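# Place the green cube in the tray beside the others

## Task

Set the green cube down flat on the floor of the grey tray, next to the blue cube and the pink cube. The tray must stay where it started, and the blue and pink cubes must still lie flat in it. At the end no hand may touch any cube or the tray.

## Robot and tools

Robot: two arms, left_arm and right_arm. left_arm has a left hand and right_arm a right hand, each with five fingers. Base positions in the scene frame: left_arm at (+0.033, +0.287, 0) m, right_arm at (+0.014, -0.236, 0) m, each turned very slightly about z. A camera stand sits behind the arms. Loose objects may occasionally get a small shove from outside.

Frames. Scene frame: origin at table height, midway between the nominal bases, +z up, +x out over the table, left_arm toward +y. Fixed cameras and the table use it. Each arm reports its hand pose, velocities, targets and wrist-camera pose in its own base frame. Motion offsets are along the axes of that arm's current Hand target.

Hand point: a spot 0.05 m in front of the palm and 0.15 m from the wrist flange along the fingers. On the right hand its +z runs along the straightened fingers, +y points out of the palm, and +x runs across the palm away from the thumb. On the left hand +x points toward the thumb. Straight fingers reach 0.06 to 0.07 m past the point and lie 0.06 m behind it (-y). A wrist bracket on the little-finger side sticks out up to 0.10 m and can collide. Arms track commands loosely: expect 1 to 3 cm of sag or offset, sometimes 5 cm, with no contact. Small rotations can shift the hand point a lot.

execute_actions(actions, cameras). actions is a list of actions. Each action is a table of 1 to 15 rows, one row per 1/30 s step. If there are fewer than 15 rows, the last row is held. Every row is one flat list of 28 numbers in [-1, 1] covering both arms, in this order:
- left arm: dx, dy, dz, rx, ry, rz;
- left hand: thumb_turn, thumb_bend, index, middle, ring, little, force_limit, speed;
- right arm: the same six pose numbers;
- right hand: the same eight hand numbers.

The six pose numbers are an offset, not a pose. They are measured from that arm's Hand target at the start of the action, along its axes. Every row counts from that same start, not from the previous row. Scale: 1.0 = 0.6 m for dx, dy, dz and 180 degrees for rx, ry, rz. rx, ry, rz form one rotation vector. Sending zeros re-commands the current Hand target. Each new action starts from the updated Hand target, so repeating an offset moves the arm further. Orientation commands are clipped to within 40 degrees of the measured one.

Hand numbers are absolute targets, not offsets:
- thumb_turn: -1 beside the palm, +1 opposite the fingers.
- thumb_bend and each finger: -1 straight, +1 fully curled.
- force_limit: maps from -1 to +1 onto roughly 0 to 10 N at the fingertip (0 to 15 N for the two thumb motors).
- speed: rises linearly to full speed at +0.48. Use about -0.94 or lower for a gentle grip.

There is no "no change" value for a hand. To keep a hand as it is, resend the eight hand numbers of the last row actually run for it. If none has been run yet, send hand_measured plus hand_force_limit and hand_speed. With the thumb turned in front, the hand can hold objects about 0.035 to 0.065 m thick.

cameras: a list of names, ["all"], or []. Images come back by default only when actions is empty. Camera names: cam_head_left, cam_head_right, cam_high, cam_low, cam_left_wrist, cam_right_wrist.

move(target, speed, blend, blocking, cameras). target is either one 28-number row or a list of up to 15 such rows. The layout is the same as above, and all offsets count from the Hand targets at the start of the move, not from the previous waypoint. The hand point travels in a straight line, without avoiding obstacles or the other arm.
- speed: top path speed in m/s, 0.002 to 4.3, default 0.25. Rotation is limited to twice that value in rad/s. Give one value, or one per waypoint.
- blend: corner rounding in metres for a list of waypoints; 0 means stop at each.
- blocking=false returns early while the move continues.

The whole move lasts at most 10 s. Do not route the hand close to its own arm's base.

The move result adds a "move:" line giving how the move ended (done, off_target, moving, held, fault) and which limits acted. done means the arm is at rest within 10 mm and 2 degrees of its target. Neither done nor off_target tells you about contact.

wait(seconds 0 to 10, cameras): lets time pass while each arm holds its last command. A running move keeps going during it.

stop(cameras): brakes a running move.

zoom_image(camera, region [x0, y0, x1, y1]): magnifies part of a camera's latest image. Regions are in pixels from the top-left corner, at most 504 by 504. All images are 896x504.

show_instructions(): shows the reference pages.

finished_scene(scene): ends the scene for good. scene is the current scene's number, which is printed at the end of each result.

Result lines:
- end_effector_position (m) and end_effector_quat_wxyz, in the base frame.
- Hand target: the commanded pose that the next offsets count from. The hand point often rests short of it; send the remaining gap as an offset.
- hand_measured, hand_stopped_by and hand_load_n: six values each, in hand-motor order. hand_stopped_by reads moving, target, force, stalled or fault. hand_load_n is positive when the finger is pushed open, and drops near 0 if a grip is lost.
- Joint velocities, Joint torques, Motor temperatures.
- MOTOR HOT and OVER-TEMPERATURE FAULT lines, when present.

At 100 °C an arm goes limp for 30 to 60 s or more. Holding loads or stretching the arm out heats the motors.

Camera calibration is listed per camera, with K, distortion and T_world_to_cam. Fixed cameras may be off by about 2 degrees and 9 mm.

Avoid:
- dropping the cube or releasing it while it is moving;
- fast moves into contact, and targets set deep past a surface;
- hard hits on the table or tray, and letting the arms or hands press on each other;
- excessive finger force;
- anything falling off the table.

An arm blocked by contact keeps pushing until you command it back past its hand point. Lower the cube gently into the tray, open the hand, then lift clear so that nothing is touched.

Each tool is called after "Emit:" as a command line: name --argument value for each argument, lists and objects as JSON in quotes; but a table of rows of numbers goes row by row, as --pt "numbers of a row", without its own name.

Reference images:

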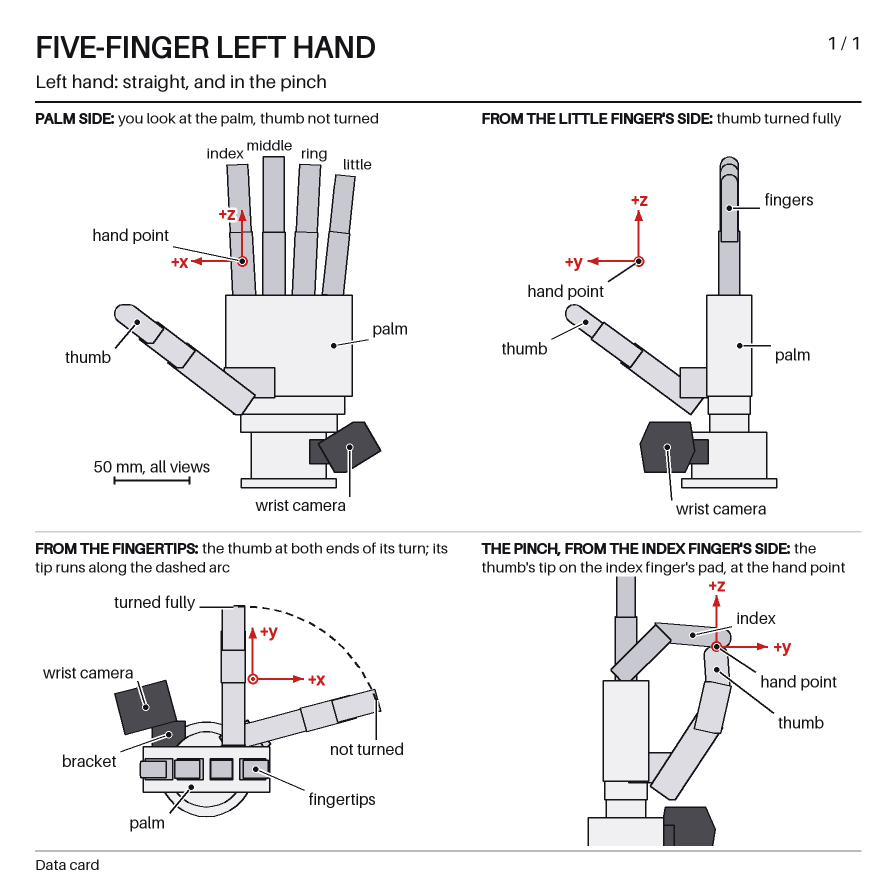

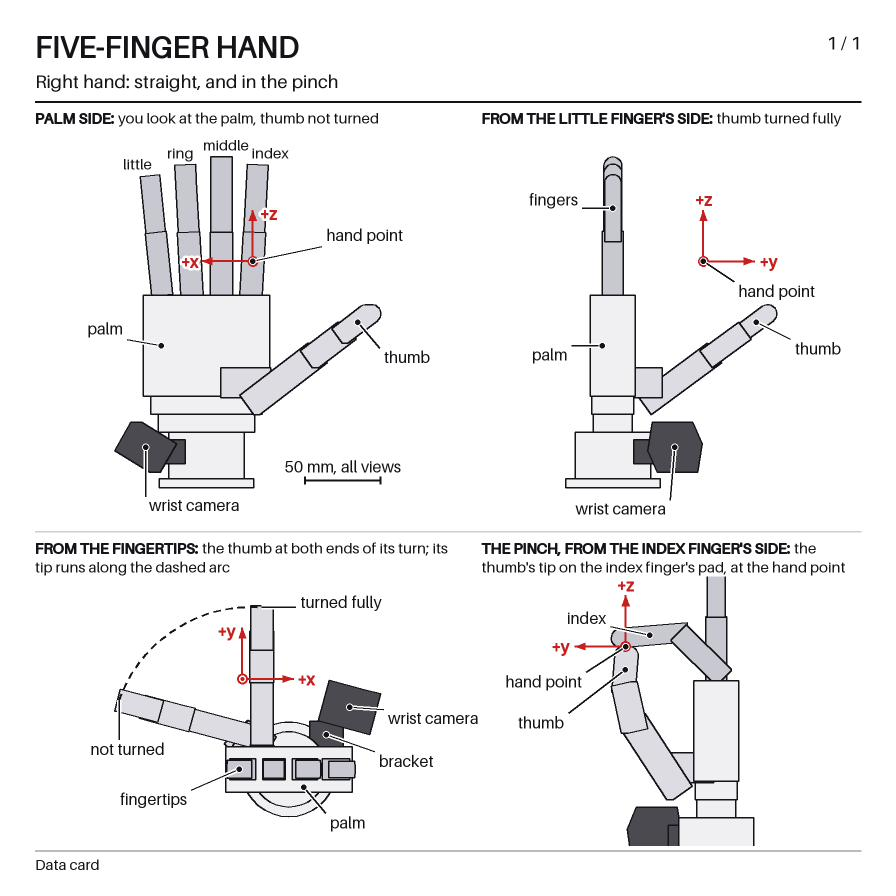

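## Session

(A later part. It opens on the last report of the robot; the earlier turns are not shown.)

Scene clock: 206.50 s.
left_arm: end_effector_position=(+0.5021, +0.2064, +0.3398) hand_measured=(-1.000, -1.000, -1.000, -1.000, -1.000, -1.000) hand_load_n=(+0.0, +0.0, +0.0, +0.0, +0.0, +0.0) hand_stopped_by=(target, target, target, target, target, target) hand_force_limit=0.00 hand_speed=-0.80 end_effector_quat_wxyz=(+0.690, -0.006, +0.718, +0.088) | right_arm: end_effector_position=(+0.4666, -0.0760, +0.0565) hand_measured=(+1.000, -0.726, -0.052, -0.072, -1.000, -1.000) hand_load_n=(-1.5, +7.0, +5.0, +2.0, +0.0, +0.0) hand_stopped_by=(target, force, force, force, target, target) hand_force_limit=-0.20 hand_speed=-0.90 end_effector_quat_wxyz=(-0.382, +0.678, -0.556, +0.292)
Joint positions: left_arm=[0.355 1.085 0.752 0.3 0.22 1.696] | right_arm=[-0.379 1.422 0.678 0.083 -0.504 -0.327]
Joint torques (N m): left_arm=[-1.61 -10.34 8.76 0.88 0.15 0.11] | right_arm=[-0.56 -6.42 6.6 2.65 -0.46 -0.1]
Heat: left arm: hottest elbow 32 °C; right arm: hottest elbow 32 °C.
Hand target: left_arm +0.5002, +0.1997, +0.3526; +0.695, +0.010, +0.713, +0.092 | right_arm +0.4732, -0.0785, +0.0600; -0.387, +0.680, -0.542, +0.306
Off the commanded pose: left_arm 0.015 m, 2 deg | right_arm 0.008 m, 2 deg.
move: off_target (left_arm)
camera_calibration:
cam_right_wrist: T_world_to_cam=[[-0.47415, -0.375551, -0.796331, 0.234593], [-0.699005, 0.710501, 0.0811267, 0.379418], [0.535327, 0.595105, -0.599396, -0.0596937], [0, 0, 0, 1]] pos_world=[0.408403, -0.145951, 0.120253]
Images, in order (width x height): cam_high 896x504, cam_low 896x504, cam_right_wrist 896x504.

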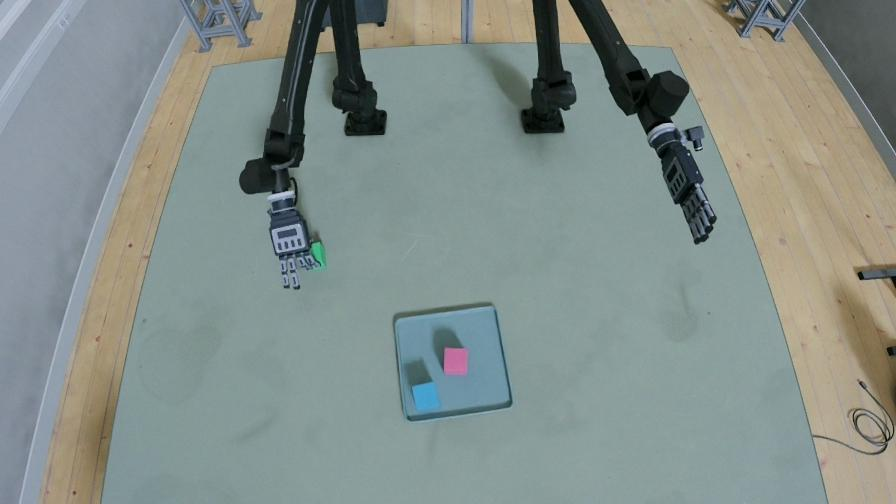

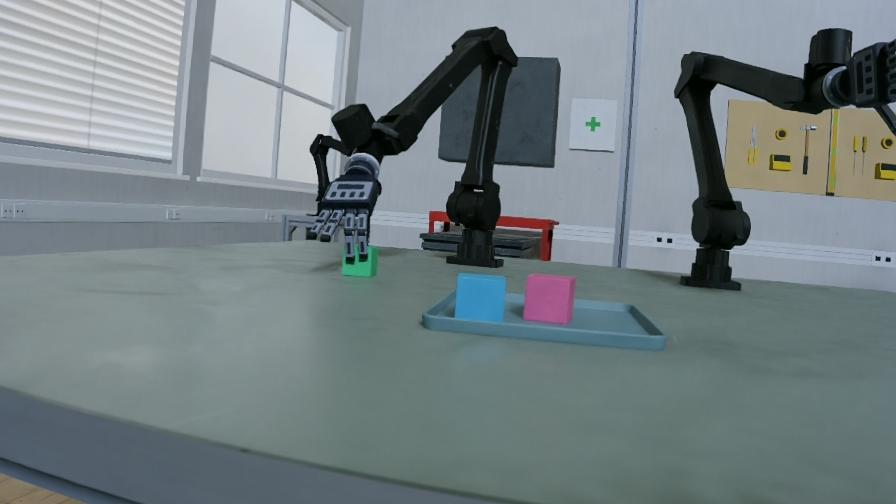

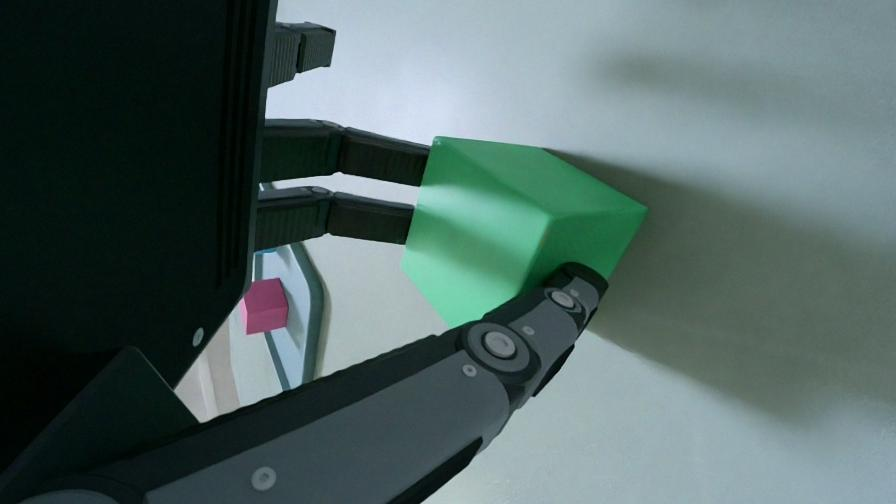

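Emit:
move --pt "0 0 0 0 0 0 -1 -1 -1 -1 -1 -1 0 -0.8 0 -0.1714 -0.103 0 0 0 1 0.2 0.2 0.2 -1 -1 -0.2 -0.9" --pt "0 0 0 0 0 0 -1 -1 -1 -1 -1 -1 0 -0.8 -0.3715 -0.3935 0.2665 0 0 0 1 0.2 0.2 0.2 -1 -1 -0.2 -0.9" --speed '[0.12,0.2]' --blend '[0.04,0]' --cameras '["all"]'

Emit:
zoom_image --camera "cam_high" --region '[370, 240, 530, 430]'

Emit:
zoom_image --camera "cam_low" --region '[400, 150, 680, 360]'

Emit:
zoom_image --camera "cam_head_left" --region '[350, 150, 500, 290]'

Scene clock: 245.77 s.
left_arm: end_effector_position=(+0.5021, +0.2064, +0.3398) hand_measured=(-1.000, -1.000, -1.000, -1.000, -1.000, -1.000) hand_load_n=(+0.0, +0.0, +0.0, +0.0, +0.0, -0.5) hand_stopped_by=(target, target, target, target, target, target) hand_force_limit=0.00 hand_speed=-0.80 end_effector_quat_wxyz=(+0.690, -0.006, +0.718, +0.088) | right_arm: end_effector_position=(+0.6523, +0.1925, +0.1511) hand_measured=(+1.000, -0.726, -0.052, -0.072, -1.000, -1.000) hand_load_n=(-1.5, +7.5, +4.5, +2.0, +0.0, +0.0) hand_stopped_by=(target, force, force, force, target, target) hand_force_limit=-0.20 hand_speed=-0.90 end_effector_quat_wxyz=(-0.368, +0.695, -0.545, +0.291)
Joint positions: left_arm=[0.355 1.085 0.752 0.3 0.22 1.696] | right_arm=[0.244 1.699 1.307 -0.201 0.006 0]
Joint torques (N m): left_arm=[-1.32 -10.34 8.77 1.02 0.16 0.15] | right_arm=[0.56 -11.75 12.86 1.42 0.11 0.05]
Heat: left arm: hottest elbow 32 °C; right arm: hottest elbow 32 °C.
Hand target: left_arm +0.5002, +0.1997, +0.3526; +0.695, +0.010, +0.713, +0.092 | right_arm +0.6751, +0.1964, +0.1810; -0.387, +0.680, -0.542, +0.306
Off the commanded pose: left_arm 0.015 m, 2 deg | right_arm 0.038 m, 3 deg.
move: off_target (left_arm, right_arm)
camera_calibration:
cam_left_wrist: T_world_to_cam=[[0.0966326, -0.921447, -0.376296, 0.267558], [-0.621936, 0.239269, -0.745618, 0.507312], [0.777083, 0.306083, -0.549959, -0.157431], [0, 0, 0, 1]] pos_world=[0.411997, 0.173343, 0.392361]
cam_right_wrist: T_world_to_cam=[[-0.47791, -0.415941, -0.773689, 0.505528], [-0.71617, 0.694506, 0.0690082, 0.326762], [0.508629, 0.587072, -0.629796, -0.238705], [0, 0, 0, 1]] pos_world=[0.597026, 0.123469, 0.218237]

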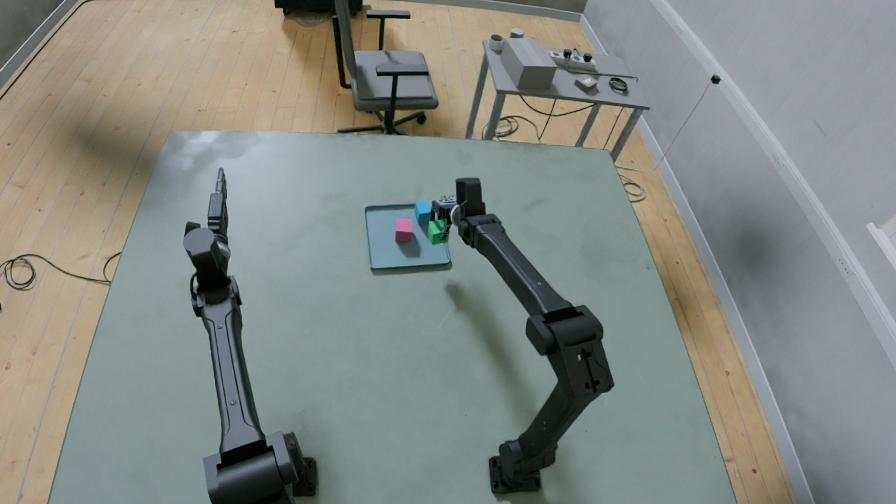

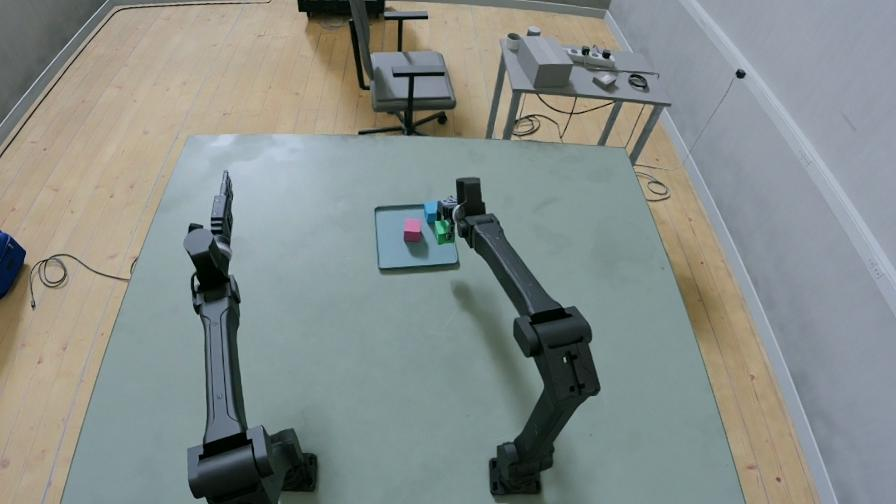

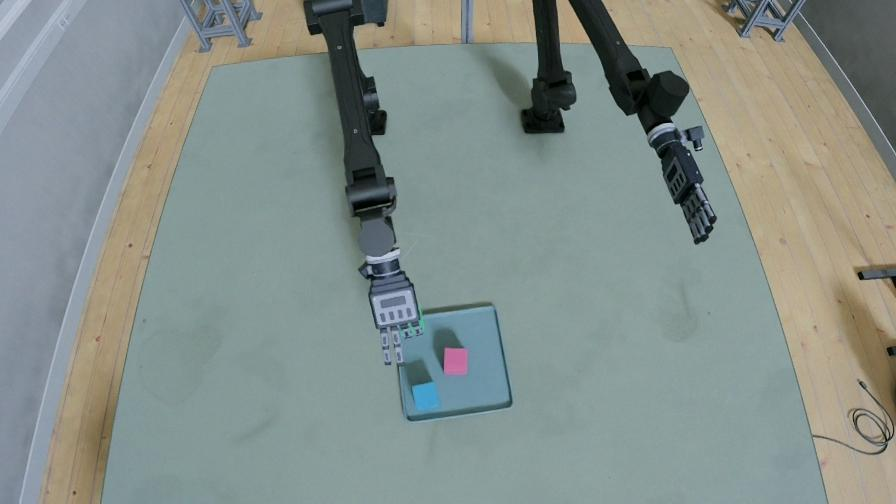

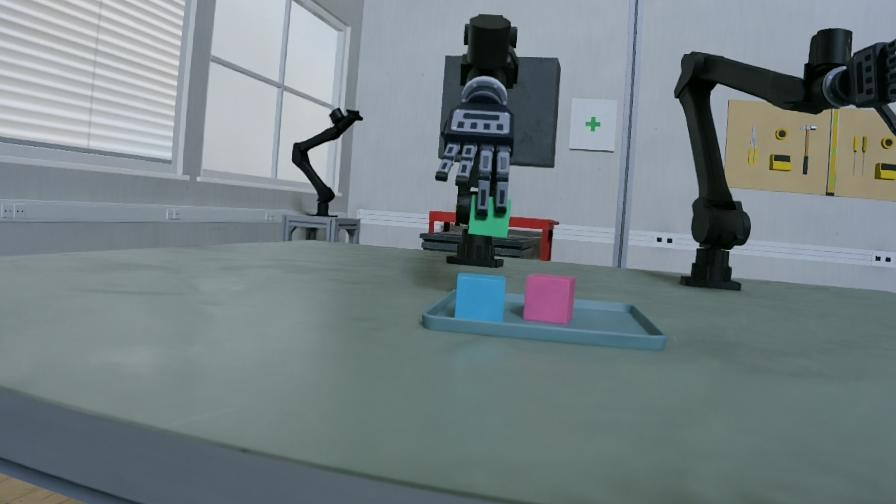

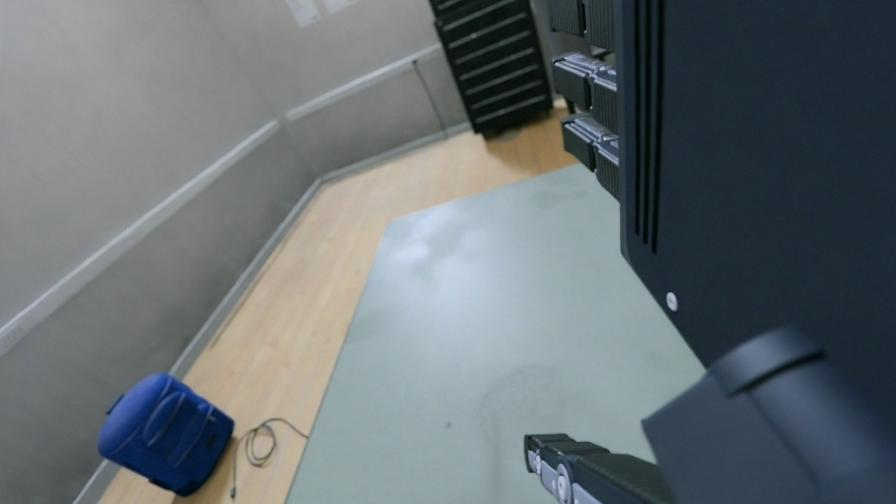

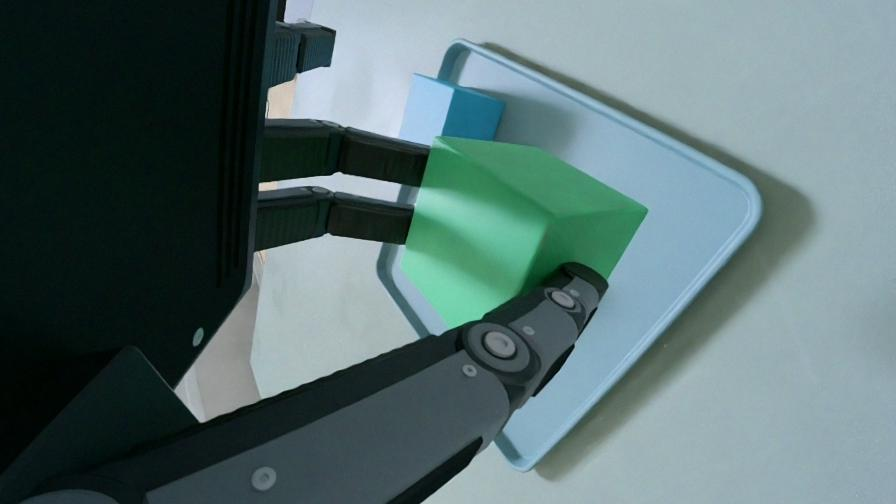

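Scaled by 2.653 from the camera's 896x504 image, which has a finer 1280x720 frame.

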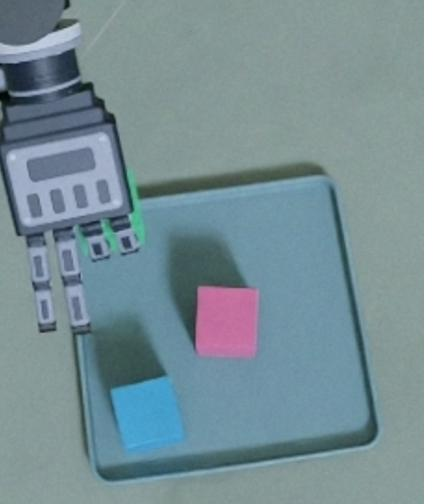

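Scaled by 1.800 from the camera's 896x504 image, which has a finer 1280x720 frame.

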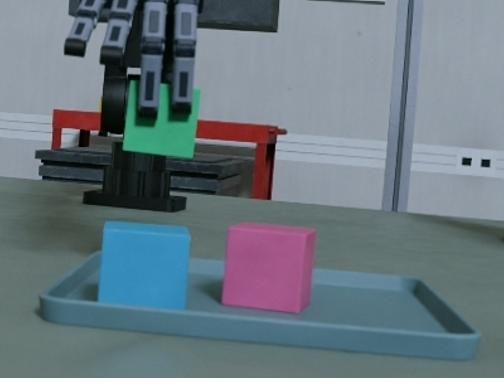

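Scaled by 3.360 from the camera's 896x504 image, which has a finer 1280x720 frame.

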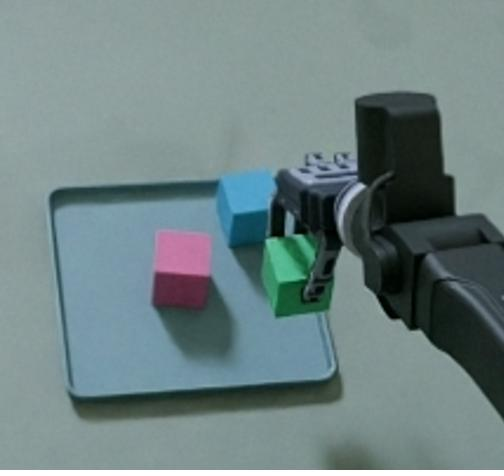

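Emit:
move --pt "0 0 0 0 0 0 -1 -1 -1 -1 -1 -1 0 -0.8 -0.0225 0.044 0.0885 0 0 0 1 0.2 0.2 0.2 -1 -1 -0.2 -0.9" --speed 0.12 --cameras '["cam_high","cam_right_wrist","cam_head_left","cam_low"]'

Emit:
zoom_image --camera "cam_high" --region '[370, 240, 530, 430]'

Emit:
zoom_image --camera "cam_low" --region '[400, 150, 680, 360]'

Emit:
zoom_image --camera "cam_head_left" --region '[350, 150, 500, 290]'

Scene clock: 274.63 s.
left_arm: end_effector_position=(+0.5021, +0.2064, +0.3398) hand_measured=(-1.000, -1.000, -1.000, -1.000, -1.000, -1.000) hand_load_n=(+0.0, +0.0, +0.0, +0.0, +0.0, +0.0) hand_stopped_by=(target, target, target, target, target, target) hand_force_limit=0.00 hand_speed=-0.80 end_effector_quat_wxyz=(+0.690, -0.006, +0.718, +0.088) | right_arm: end_effector_position=(+0.6736, +0.1948, +0.0919) hand_measured=(+1.000, -0.726, -0.052, -0.072, -1.000, -1.000) hand_load_n=(-1.5, +7.5, +5.0, +2.0, +0.0, +0.0) hand_stopped_by=(target, force, force, force, target, target) hand_force_limit=-0.20 hand_speed=-0.90 end_effector_quat_wxyz=(-0.348, +0.699, -0.556, +0.283)
Joint positions: left_arm=[0.355 1.085 0.752 0.3 0.22 1.696] | right_arm=[0.244 1.827 1.339 -0.152 0.023 0.006]
Joint torques (N m): left_arm=[-0.91 -10.05 8.83 0.83 0.18 0.15] | right_arm=[1.38 -13.51 12.44 2.86 0.12 0.08]
Heat: left arm: hottest elbow 32 °C; right arm: hottest elbow 36 °C.
Hand target: left_arm +0.5002, +0.1997, +0.3526; +0.695, +0.010, +0.713, +0.092 | right_arm +0.7032, +0.2168, +0.1311; -0.387, +0.680, -0.542, +0.306
Off the commanded pose: left_arm 0.015 m, 2 deg | right_arm 0.054 m, 6 deg.
move: off_target (left_arm, right_arm)
camera_calibration:
cam_right_wrist: T_world_to_cam=[[-0.518056, -0.419283, -0.745534, 0.496017], [-0.700646, 0.707973, 0.0887052, 0.329641], [0.490625, 0.56831, -0.660538, -0.269576], [0, 0, 0, 1]] pos_world=[0.620187, 0.127796, 0.162491]
Images, in order (width x height): cam_head_left 896x504, cam_high 896x504, cam_low 896x504, cam_right_wrist 896x504.

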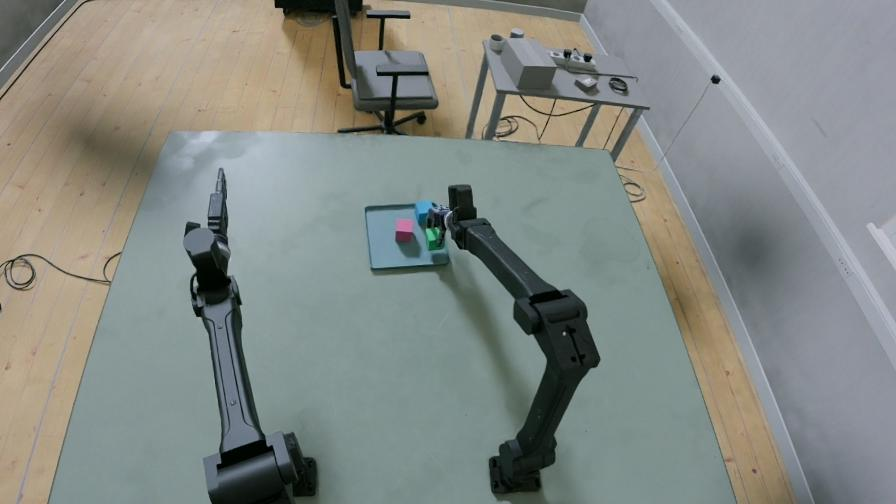

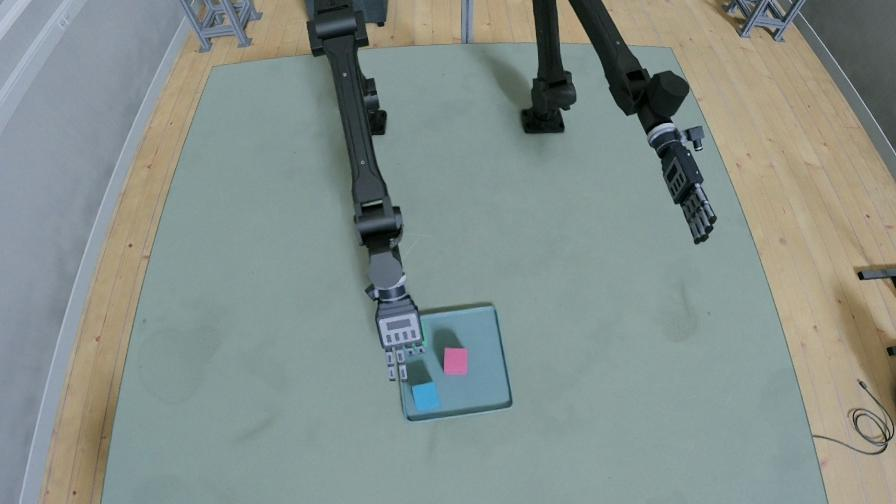

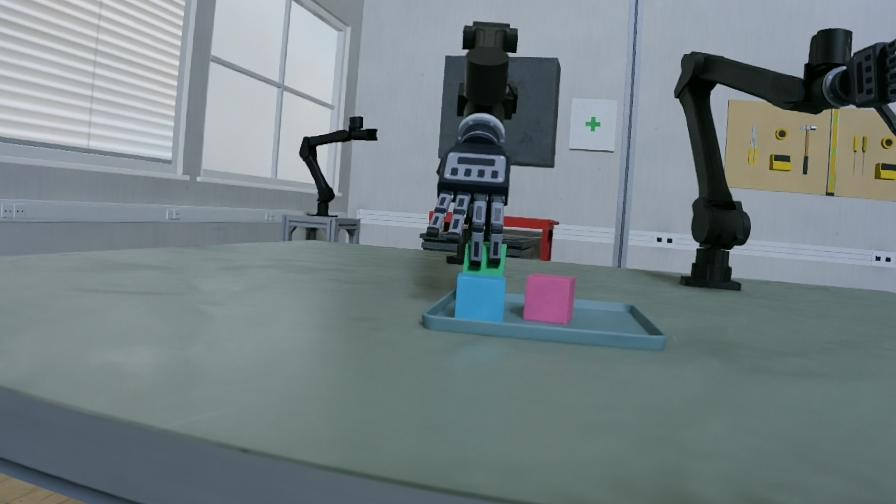

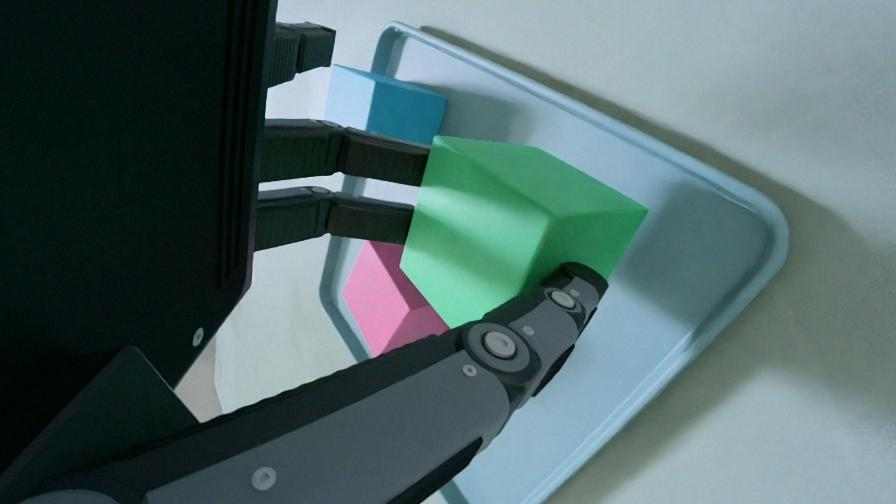

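Scaled by 2.653 from the camera's 896x504 image, which has a finer 1280x720 frame.

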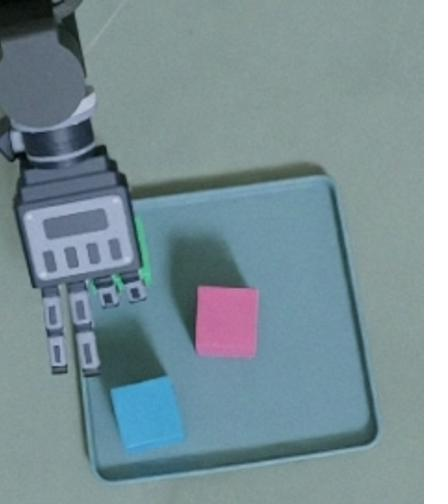

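Scaled by 1.800 from the camera's 896x504 image, which has a finer 1280x720 frame.

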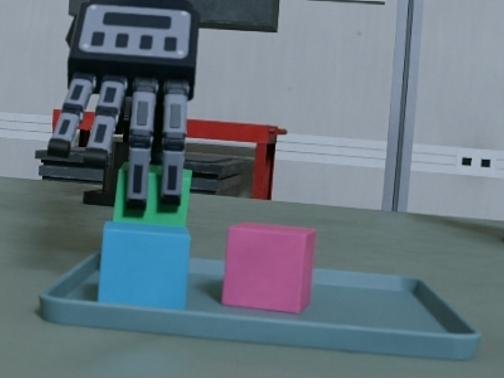

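Scaled by 3.360 from the camera's 896x504 image, which has a finer 1280x720 frame.

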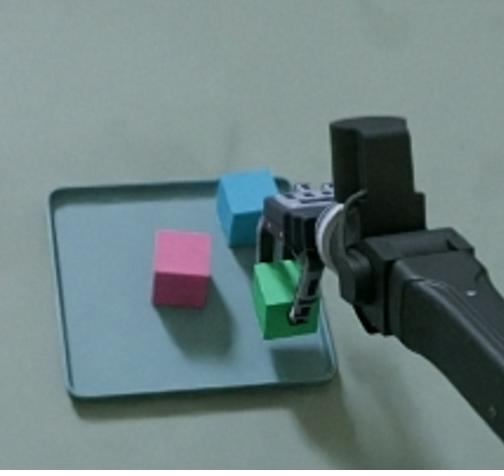

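Emit:
move --pt "0 0 0 0 0 0 -1 -1 -1 -1 -1 -1 0 -0.8 -0.0172 0.0327 0.0362 0.028 0 0 1 0.2 0.2 0.2 -1 -1 -0.2 -0.9" --speed 0.08 --cameras '["cam_high","cam_right_wrist","cam_head_left","cam_low"]'

Emit:
zoom_image --camera "cam_high" --region '[370, 240, 530, 430]'

Emit:
zoom_image --camera "cam_low" --region '[400, 150, 680, 360]'

Emit:
zoom_image --camera "cam_head_left" --region '[350, 150, 500, 290]'

Scene clock: 303.13 s.
left_arm: end_effector_position=(+0.5021, +0.2064, +0.3398) hand_measured=(-1.000, -1.000, -1.000, -1.000, -1.000, -1.000) hand_load_n=(+0.0, +0.0, +0.0, +0.0, +0.0, +0.0) hand_stopped_by=(target, target, target, target, target, target) hand_force_limit=0.00 hand_speed=-0.80 end_effector_quat_wxyz=(+0.690, -0.006, +0.718, +0.088) | right_arm: end_effector_position=(+0.7033, +0.2162, +0.0996) hand_measured=(+1.000, -0.726, -0.052, -0.072, -1.000, -1.000) hand_load_n=(-1.5, +7.5, +5.0, +2.0, -0.5, +0.0) hand_stopped_by=(target, force, force, force, target, target) hand_force_limit=-0.20 hand_speed=-0.90 end_effector_quat_wxyz=(-0.401, +0.672, -0.532, +0.325)
Joint positions: left_arm=[0.355 1.085 0.752 0.3 0.22 1.696] | right_arm=[0.267 1.865 1.331 0.046 0.041 0.011]
Joint torques (N m): left_arm=[-0.73 -10.99 8.96 0.57 0.18 0.13] | right_arm=[1.38 -13.33 7.94 3.11 0.13 0.08]
Heat: left arm: hottest elbow 32 °C; right arm: hottest elbow 39 °C.
Hand target: left_arm +0.5002, +0.1997, +0.3526; +0.695, +0.010, +0.713, +0.092 | right_arm +0.7092, +0.2289, +0.1032; -0.416, +0.663, -0.528, +0.330
Off the commanded pose: left_arm 0.015 m, 2 deg | right_arm 0.014 m, 2 deg.
move: off_target (left_arm, right_arm)
camera_calibration:
cam_right_wrist: T_world_to_cam=[[-0.398987, -0.395816, -0.827127, 0.445455], [-0.711248, 0.702909, 0.00671643, 0.351324], [0.578737, 0.590972, -0.561975, -0.367849], [0, 0, 0, 1]] pos_world=[0.640497, 0.146758, 0.159366]
Images, in order (width x height): cam_head_left 896x504, cam_high 896x504, cam_low 896x504, cam_right_wrist 896x504.

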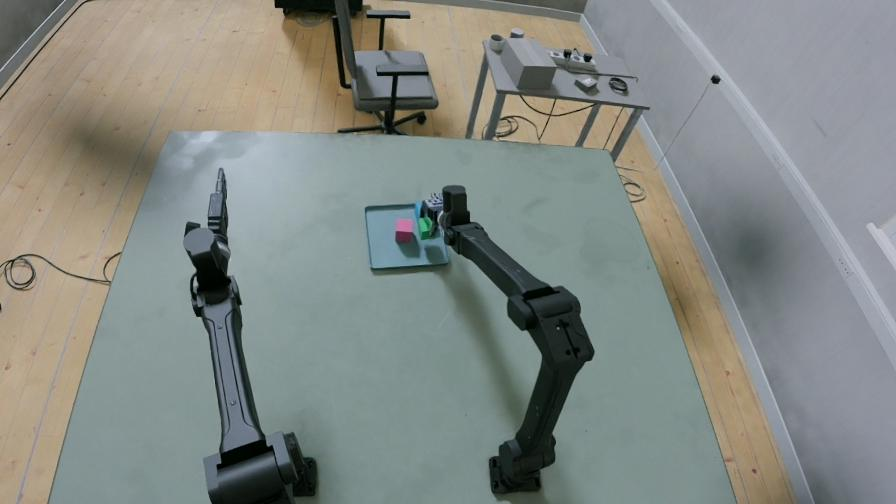

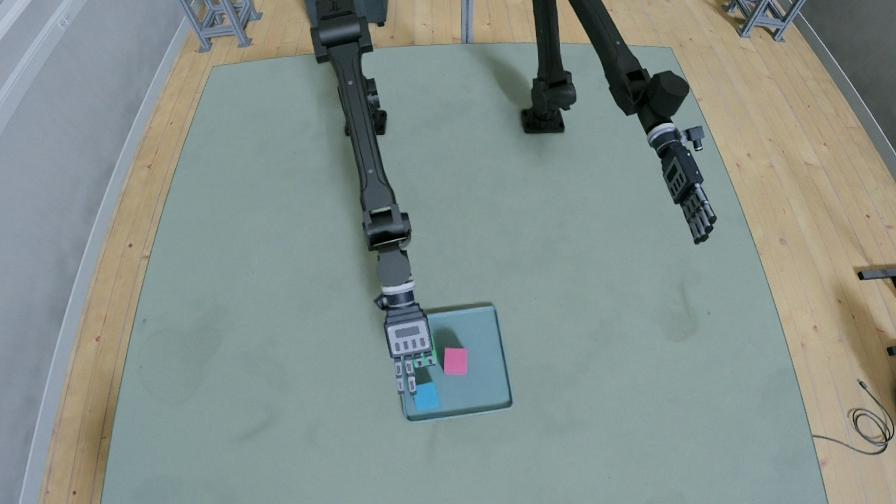

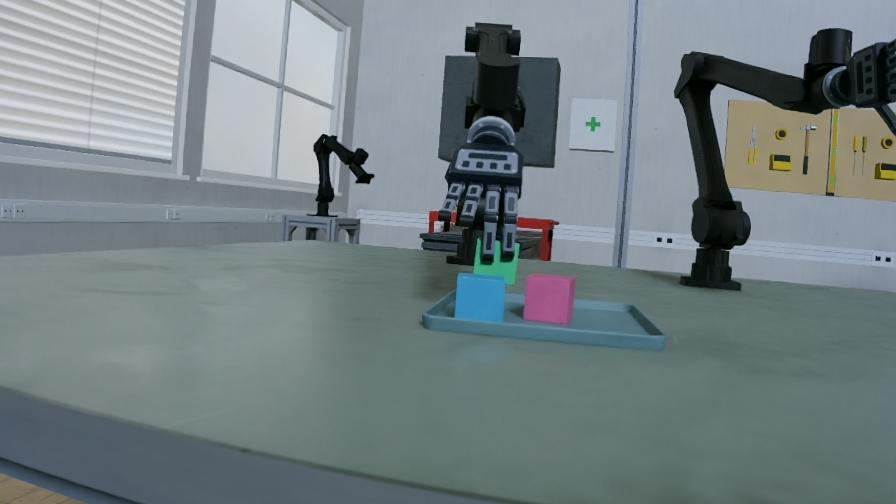

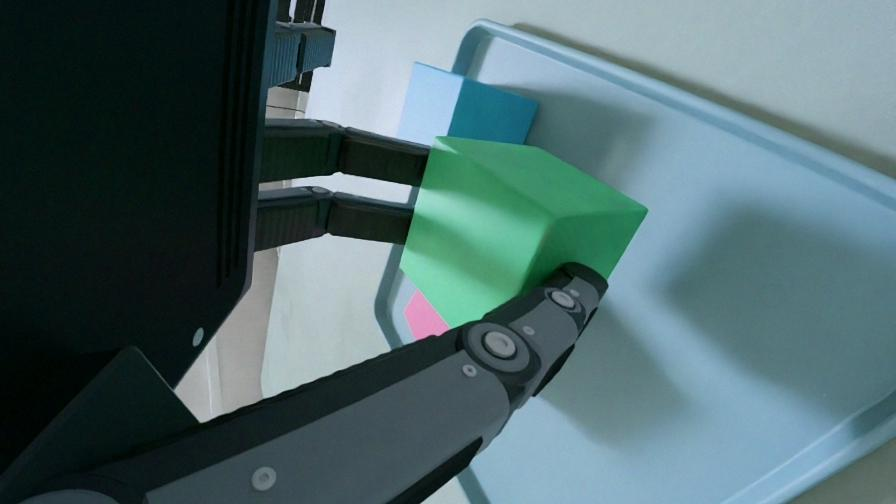

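Scaled by 2.653 from the camera's 896x504 image, which has a finer 1280x720 frame.

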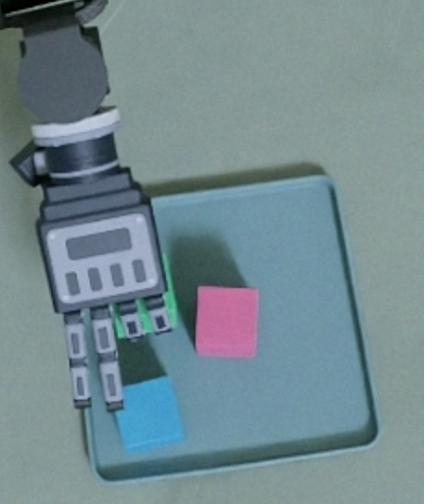

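Scaled by 1.800 from the camera's 896x504 image, which has a finer 1280x720 frame.

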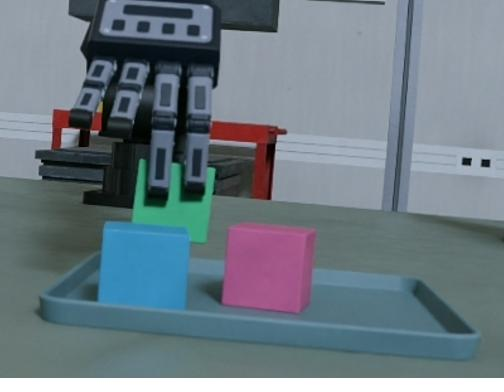

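Scaled by 3.360 from the camera's 896x504 image, which has a finer 1280x720 frame.

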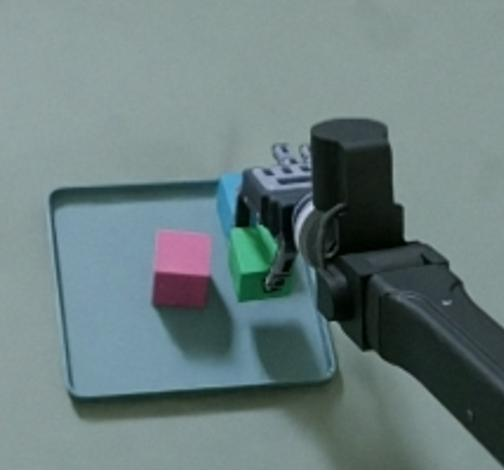

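Emit:
move --pt "0 0 0 0 0 0 -1 -1 -1 -1 -1 -1 0 -0.8 -0.011 0.049 -0.0437 -0.02 0 0 1 0.2 0.2 0.2 -1 -1 -0.2 -0.9" --speed 0.08 --cameras '["cam_high","cam_right_wrist","cam_head_left","cam_low"]'

Emit:
zoom_image --camera "cam_high" --region '[370, 240, 530, 430]'

Emit:
zoom_image --camera "cam_low" --region '[400, 150, 680, 360]'

Emit:
zoom_image --camera "cam_head_left" --region '[350, 150, 500, 290]'

Scene clock: 320.37 s.
left_arm: end_effector_position=(+0.5021, +0.2064, +0.3398) hand_measured=(-1.000, -1.000, -1.000, -1.000, -1.000, -1.000) hand_load_n=(+0.0, +0.0, +0.0, +0.0, +0.0, +0.0) hand_stopped_by=(target, target, target, target, target, target) hand_force_limit=0.00 hand_speed=-0.80 end_effector_quat_wxyz=(+0.690, -0.006, +0.718, +0.088) | right_arm: end_effector_position=(+0.6716, +0.2154, +0.0689) hand_measured=(+1.000, -0.726, -0.052, -0.072, -1.000, -1.000) hand_load_n=(-1.0, +7.0, +4.5, +2.0, +0.0, +0.0) hand_stopped_by=(target, force, force, force, target, target) hand_force_limit=-0.20 hand_speed=-0.90 end_effector_quat_wxyz=(-0.380, +0.682, -0.545, +0.306)
Joint positions: left_arm=[0.355 1.085 0.752 0.3 0.22 1.696] | right_arm=[0.279 1.848 1.25 0.046 0.052 0.027]
Joint torques (N m): left_arm=[-1.73 -11.16 8.79 0.81 0.24 0.15] | right_arm=[1.44 -15.27 7.43 2 0.13 0.06]
Heat: left arm: hottest elbow 32 °C; right arm: hottest elbow 37 °C.
Hand target: left_arm +0.5002, +0.1997, +0.3526; +0.695, +0.010, +0.713, +0.092 | right_arm +0.6723, +0.2272, +0.0882; -0.395, +0.675, -0.538, +0.313
Off the commanded pose: left_arm 0.015 m, 2 deg | right_arm 0.023 m, 2 deg.
move: off_target (left_arm, right_arm)
camera_calibration:
cam_right_wrist: T_world_to_cam=[[-0.452996, -0.400175, -0.796652, 0.442232], [-0.705713, 0.706993, 0.0461482, 0.32231], [0.54476, 0.583113, -0.602674, -0.338927], [0, 0, 0, 1]] pos_world=[0.612422, 0.146732, 0.133169]
Images, in order (width x height): cam_head_left 896x504, cam_high 896x504, cam_low 896x504, cam_right_wrist 896x504.

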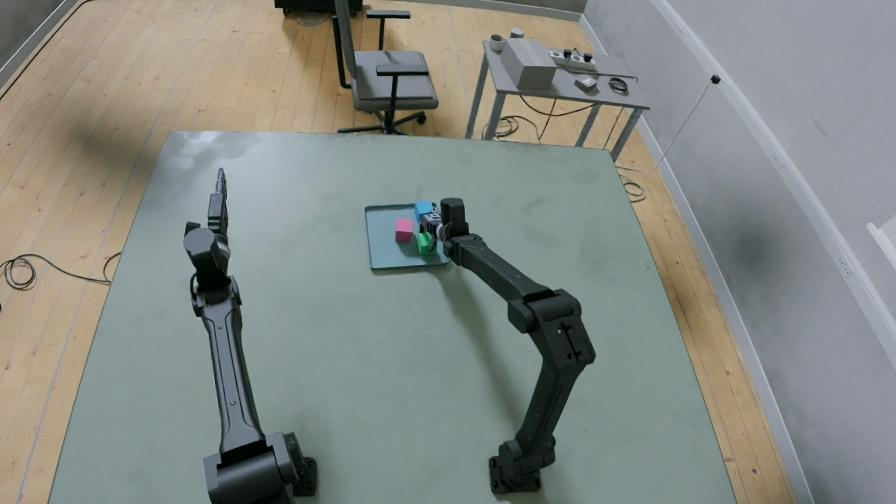

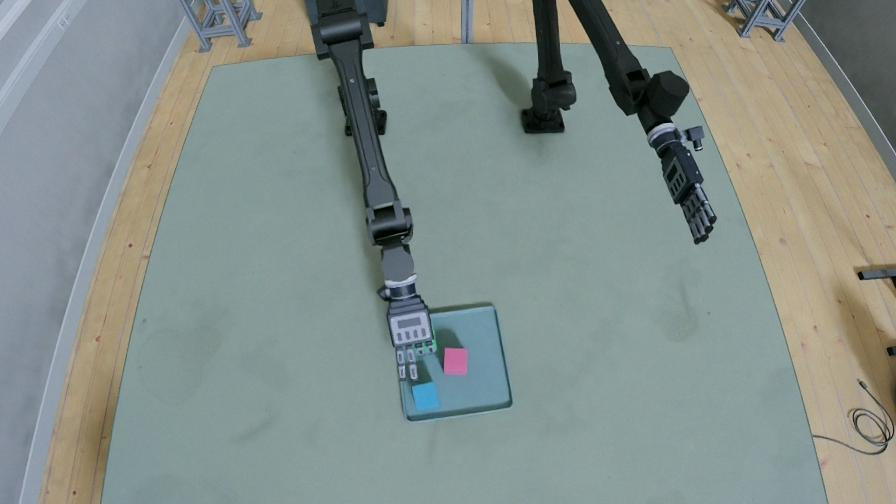

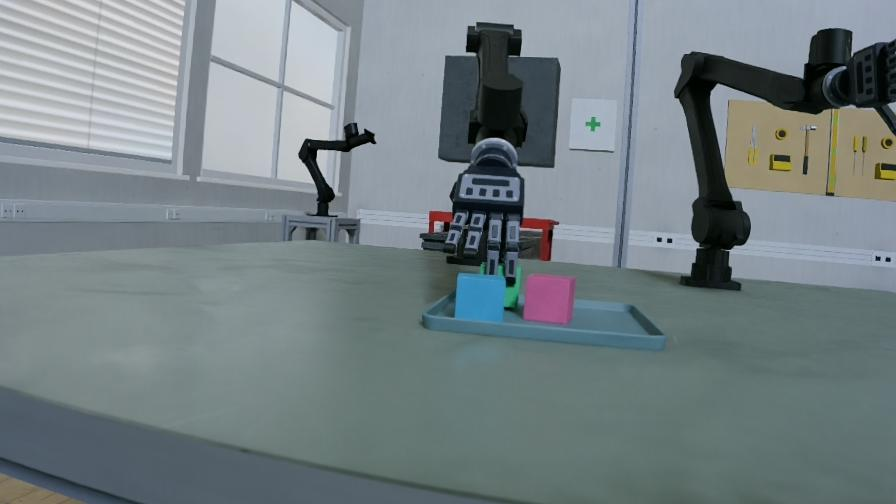

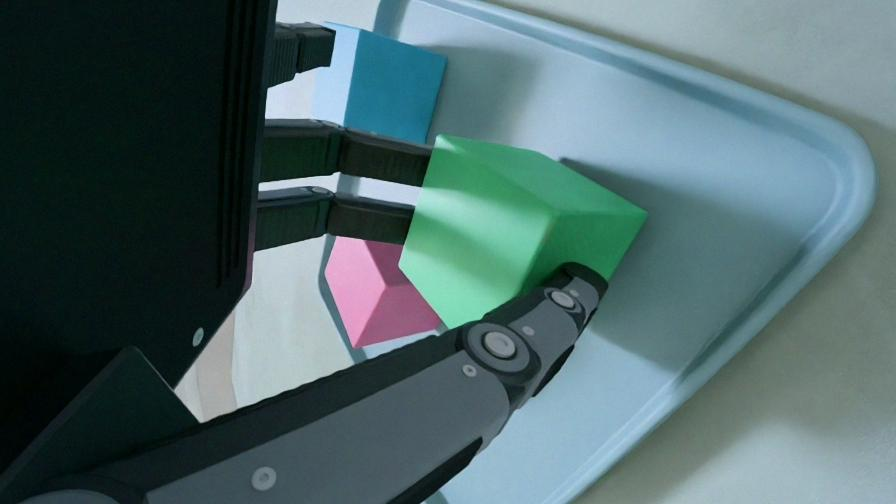

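Scaled by 2.653 from the camera's 896x504 image, which has a finer 1280x720 frame.

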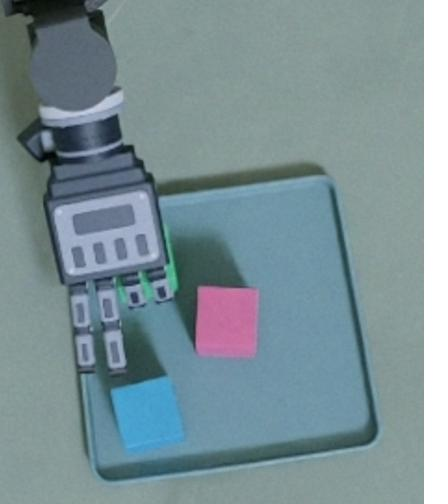

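Scaled by 1.800 from the camera's 896x504 image, which has a finer 1280x720 frame.

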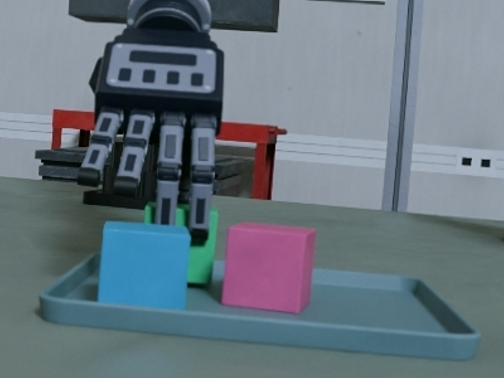

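Scaled by 3.360 from the camera's 896x504 image, which has a finer 1280x720 frame.

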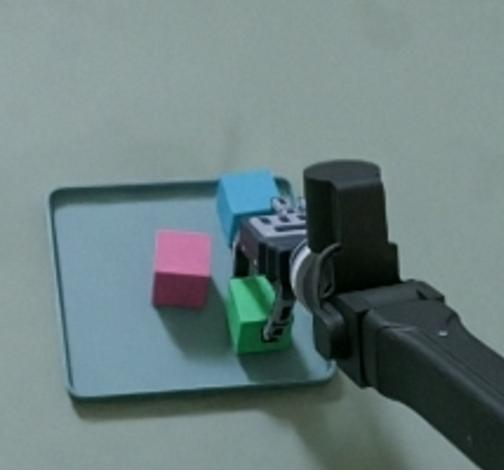

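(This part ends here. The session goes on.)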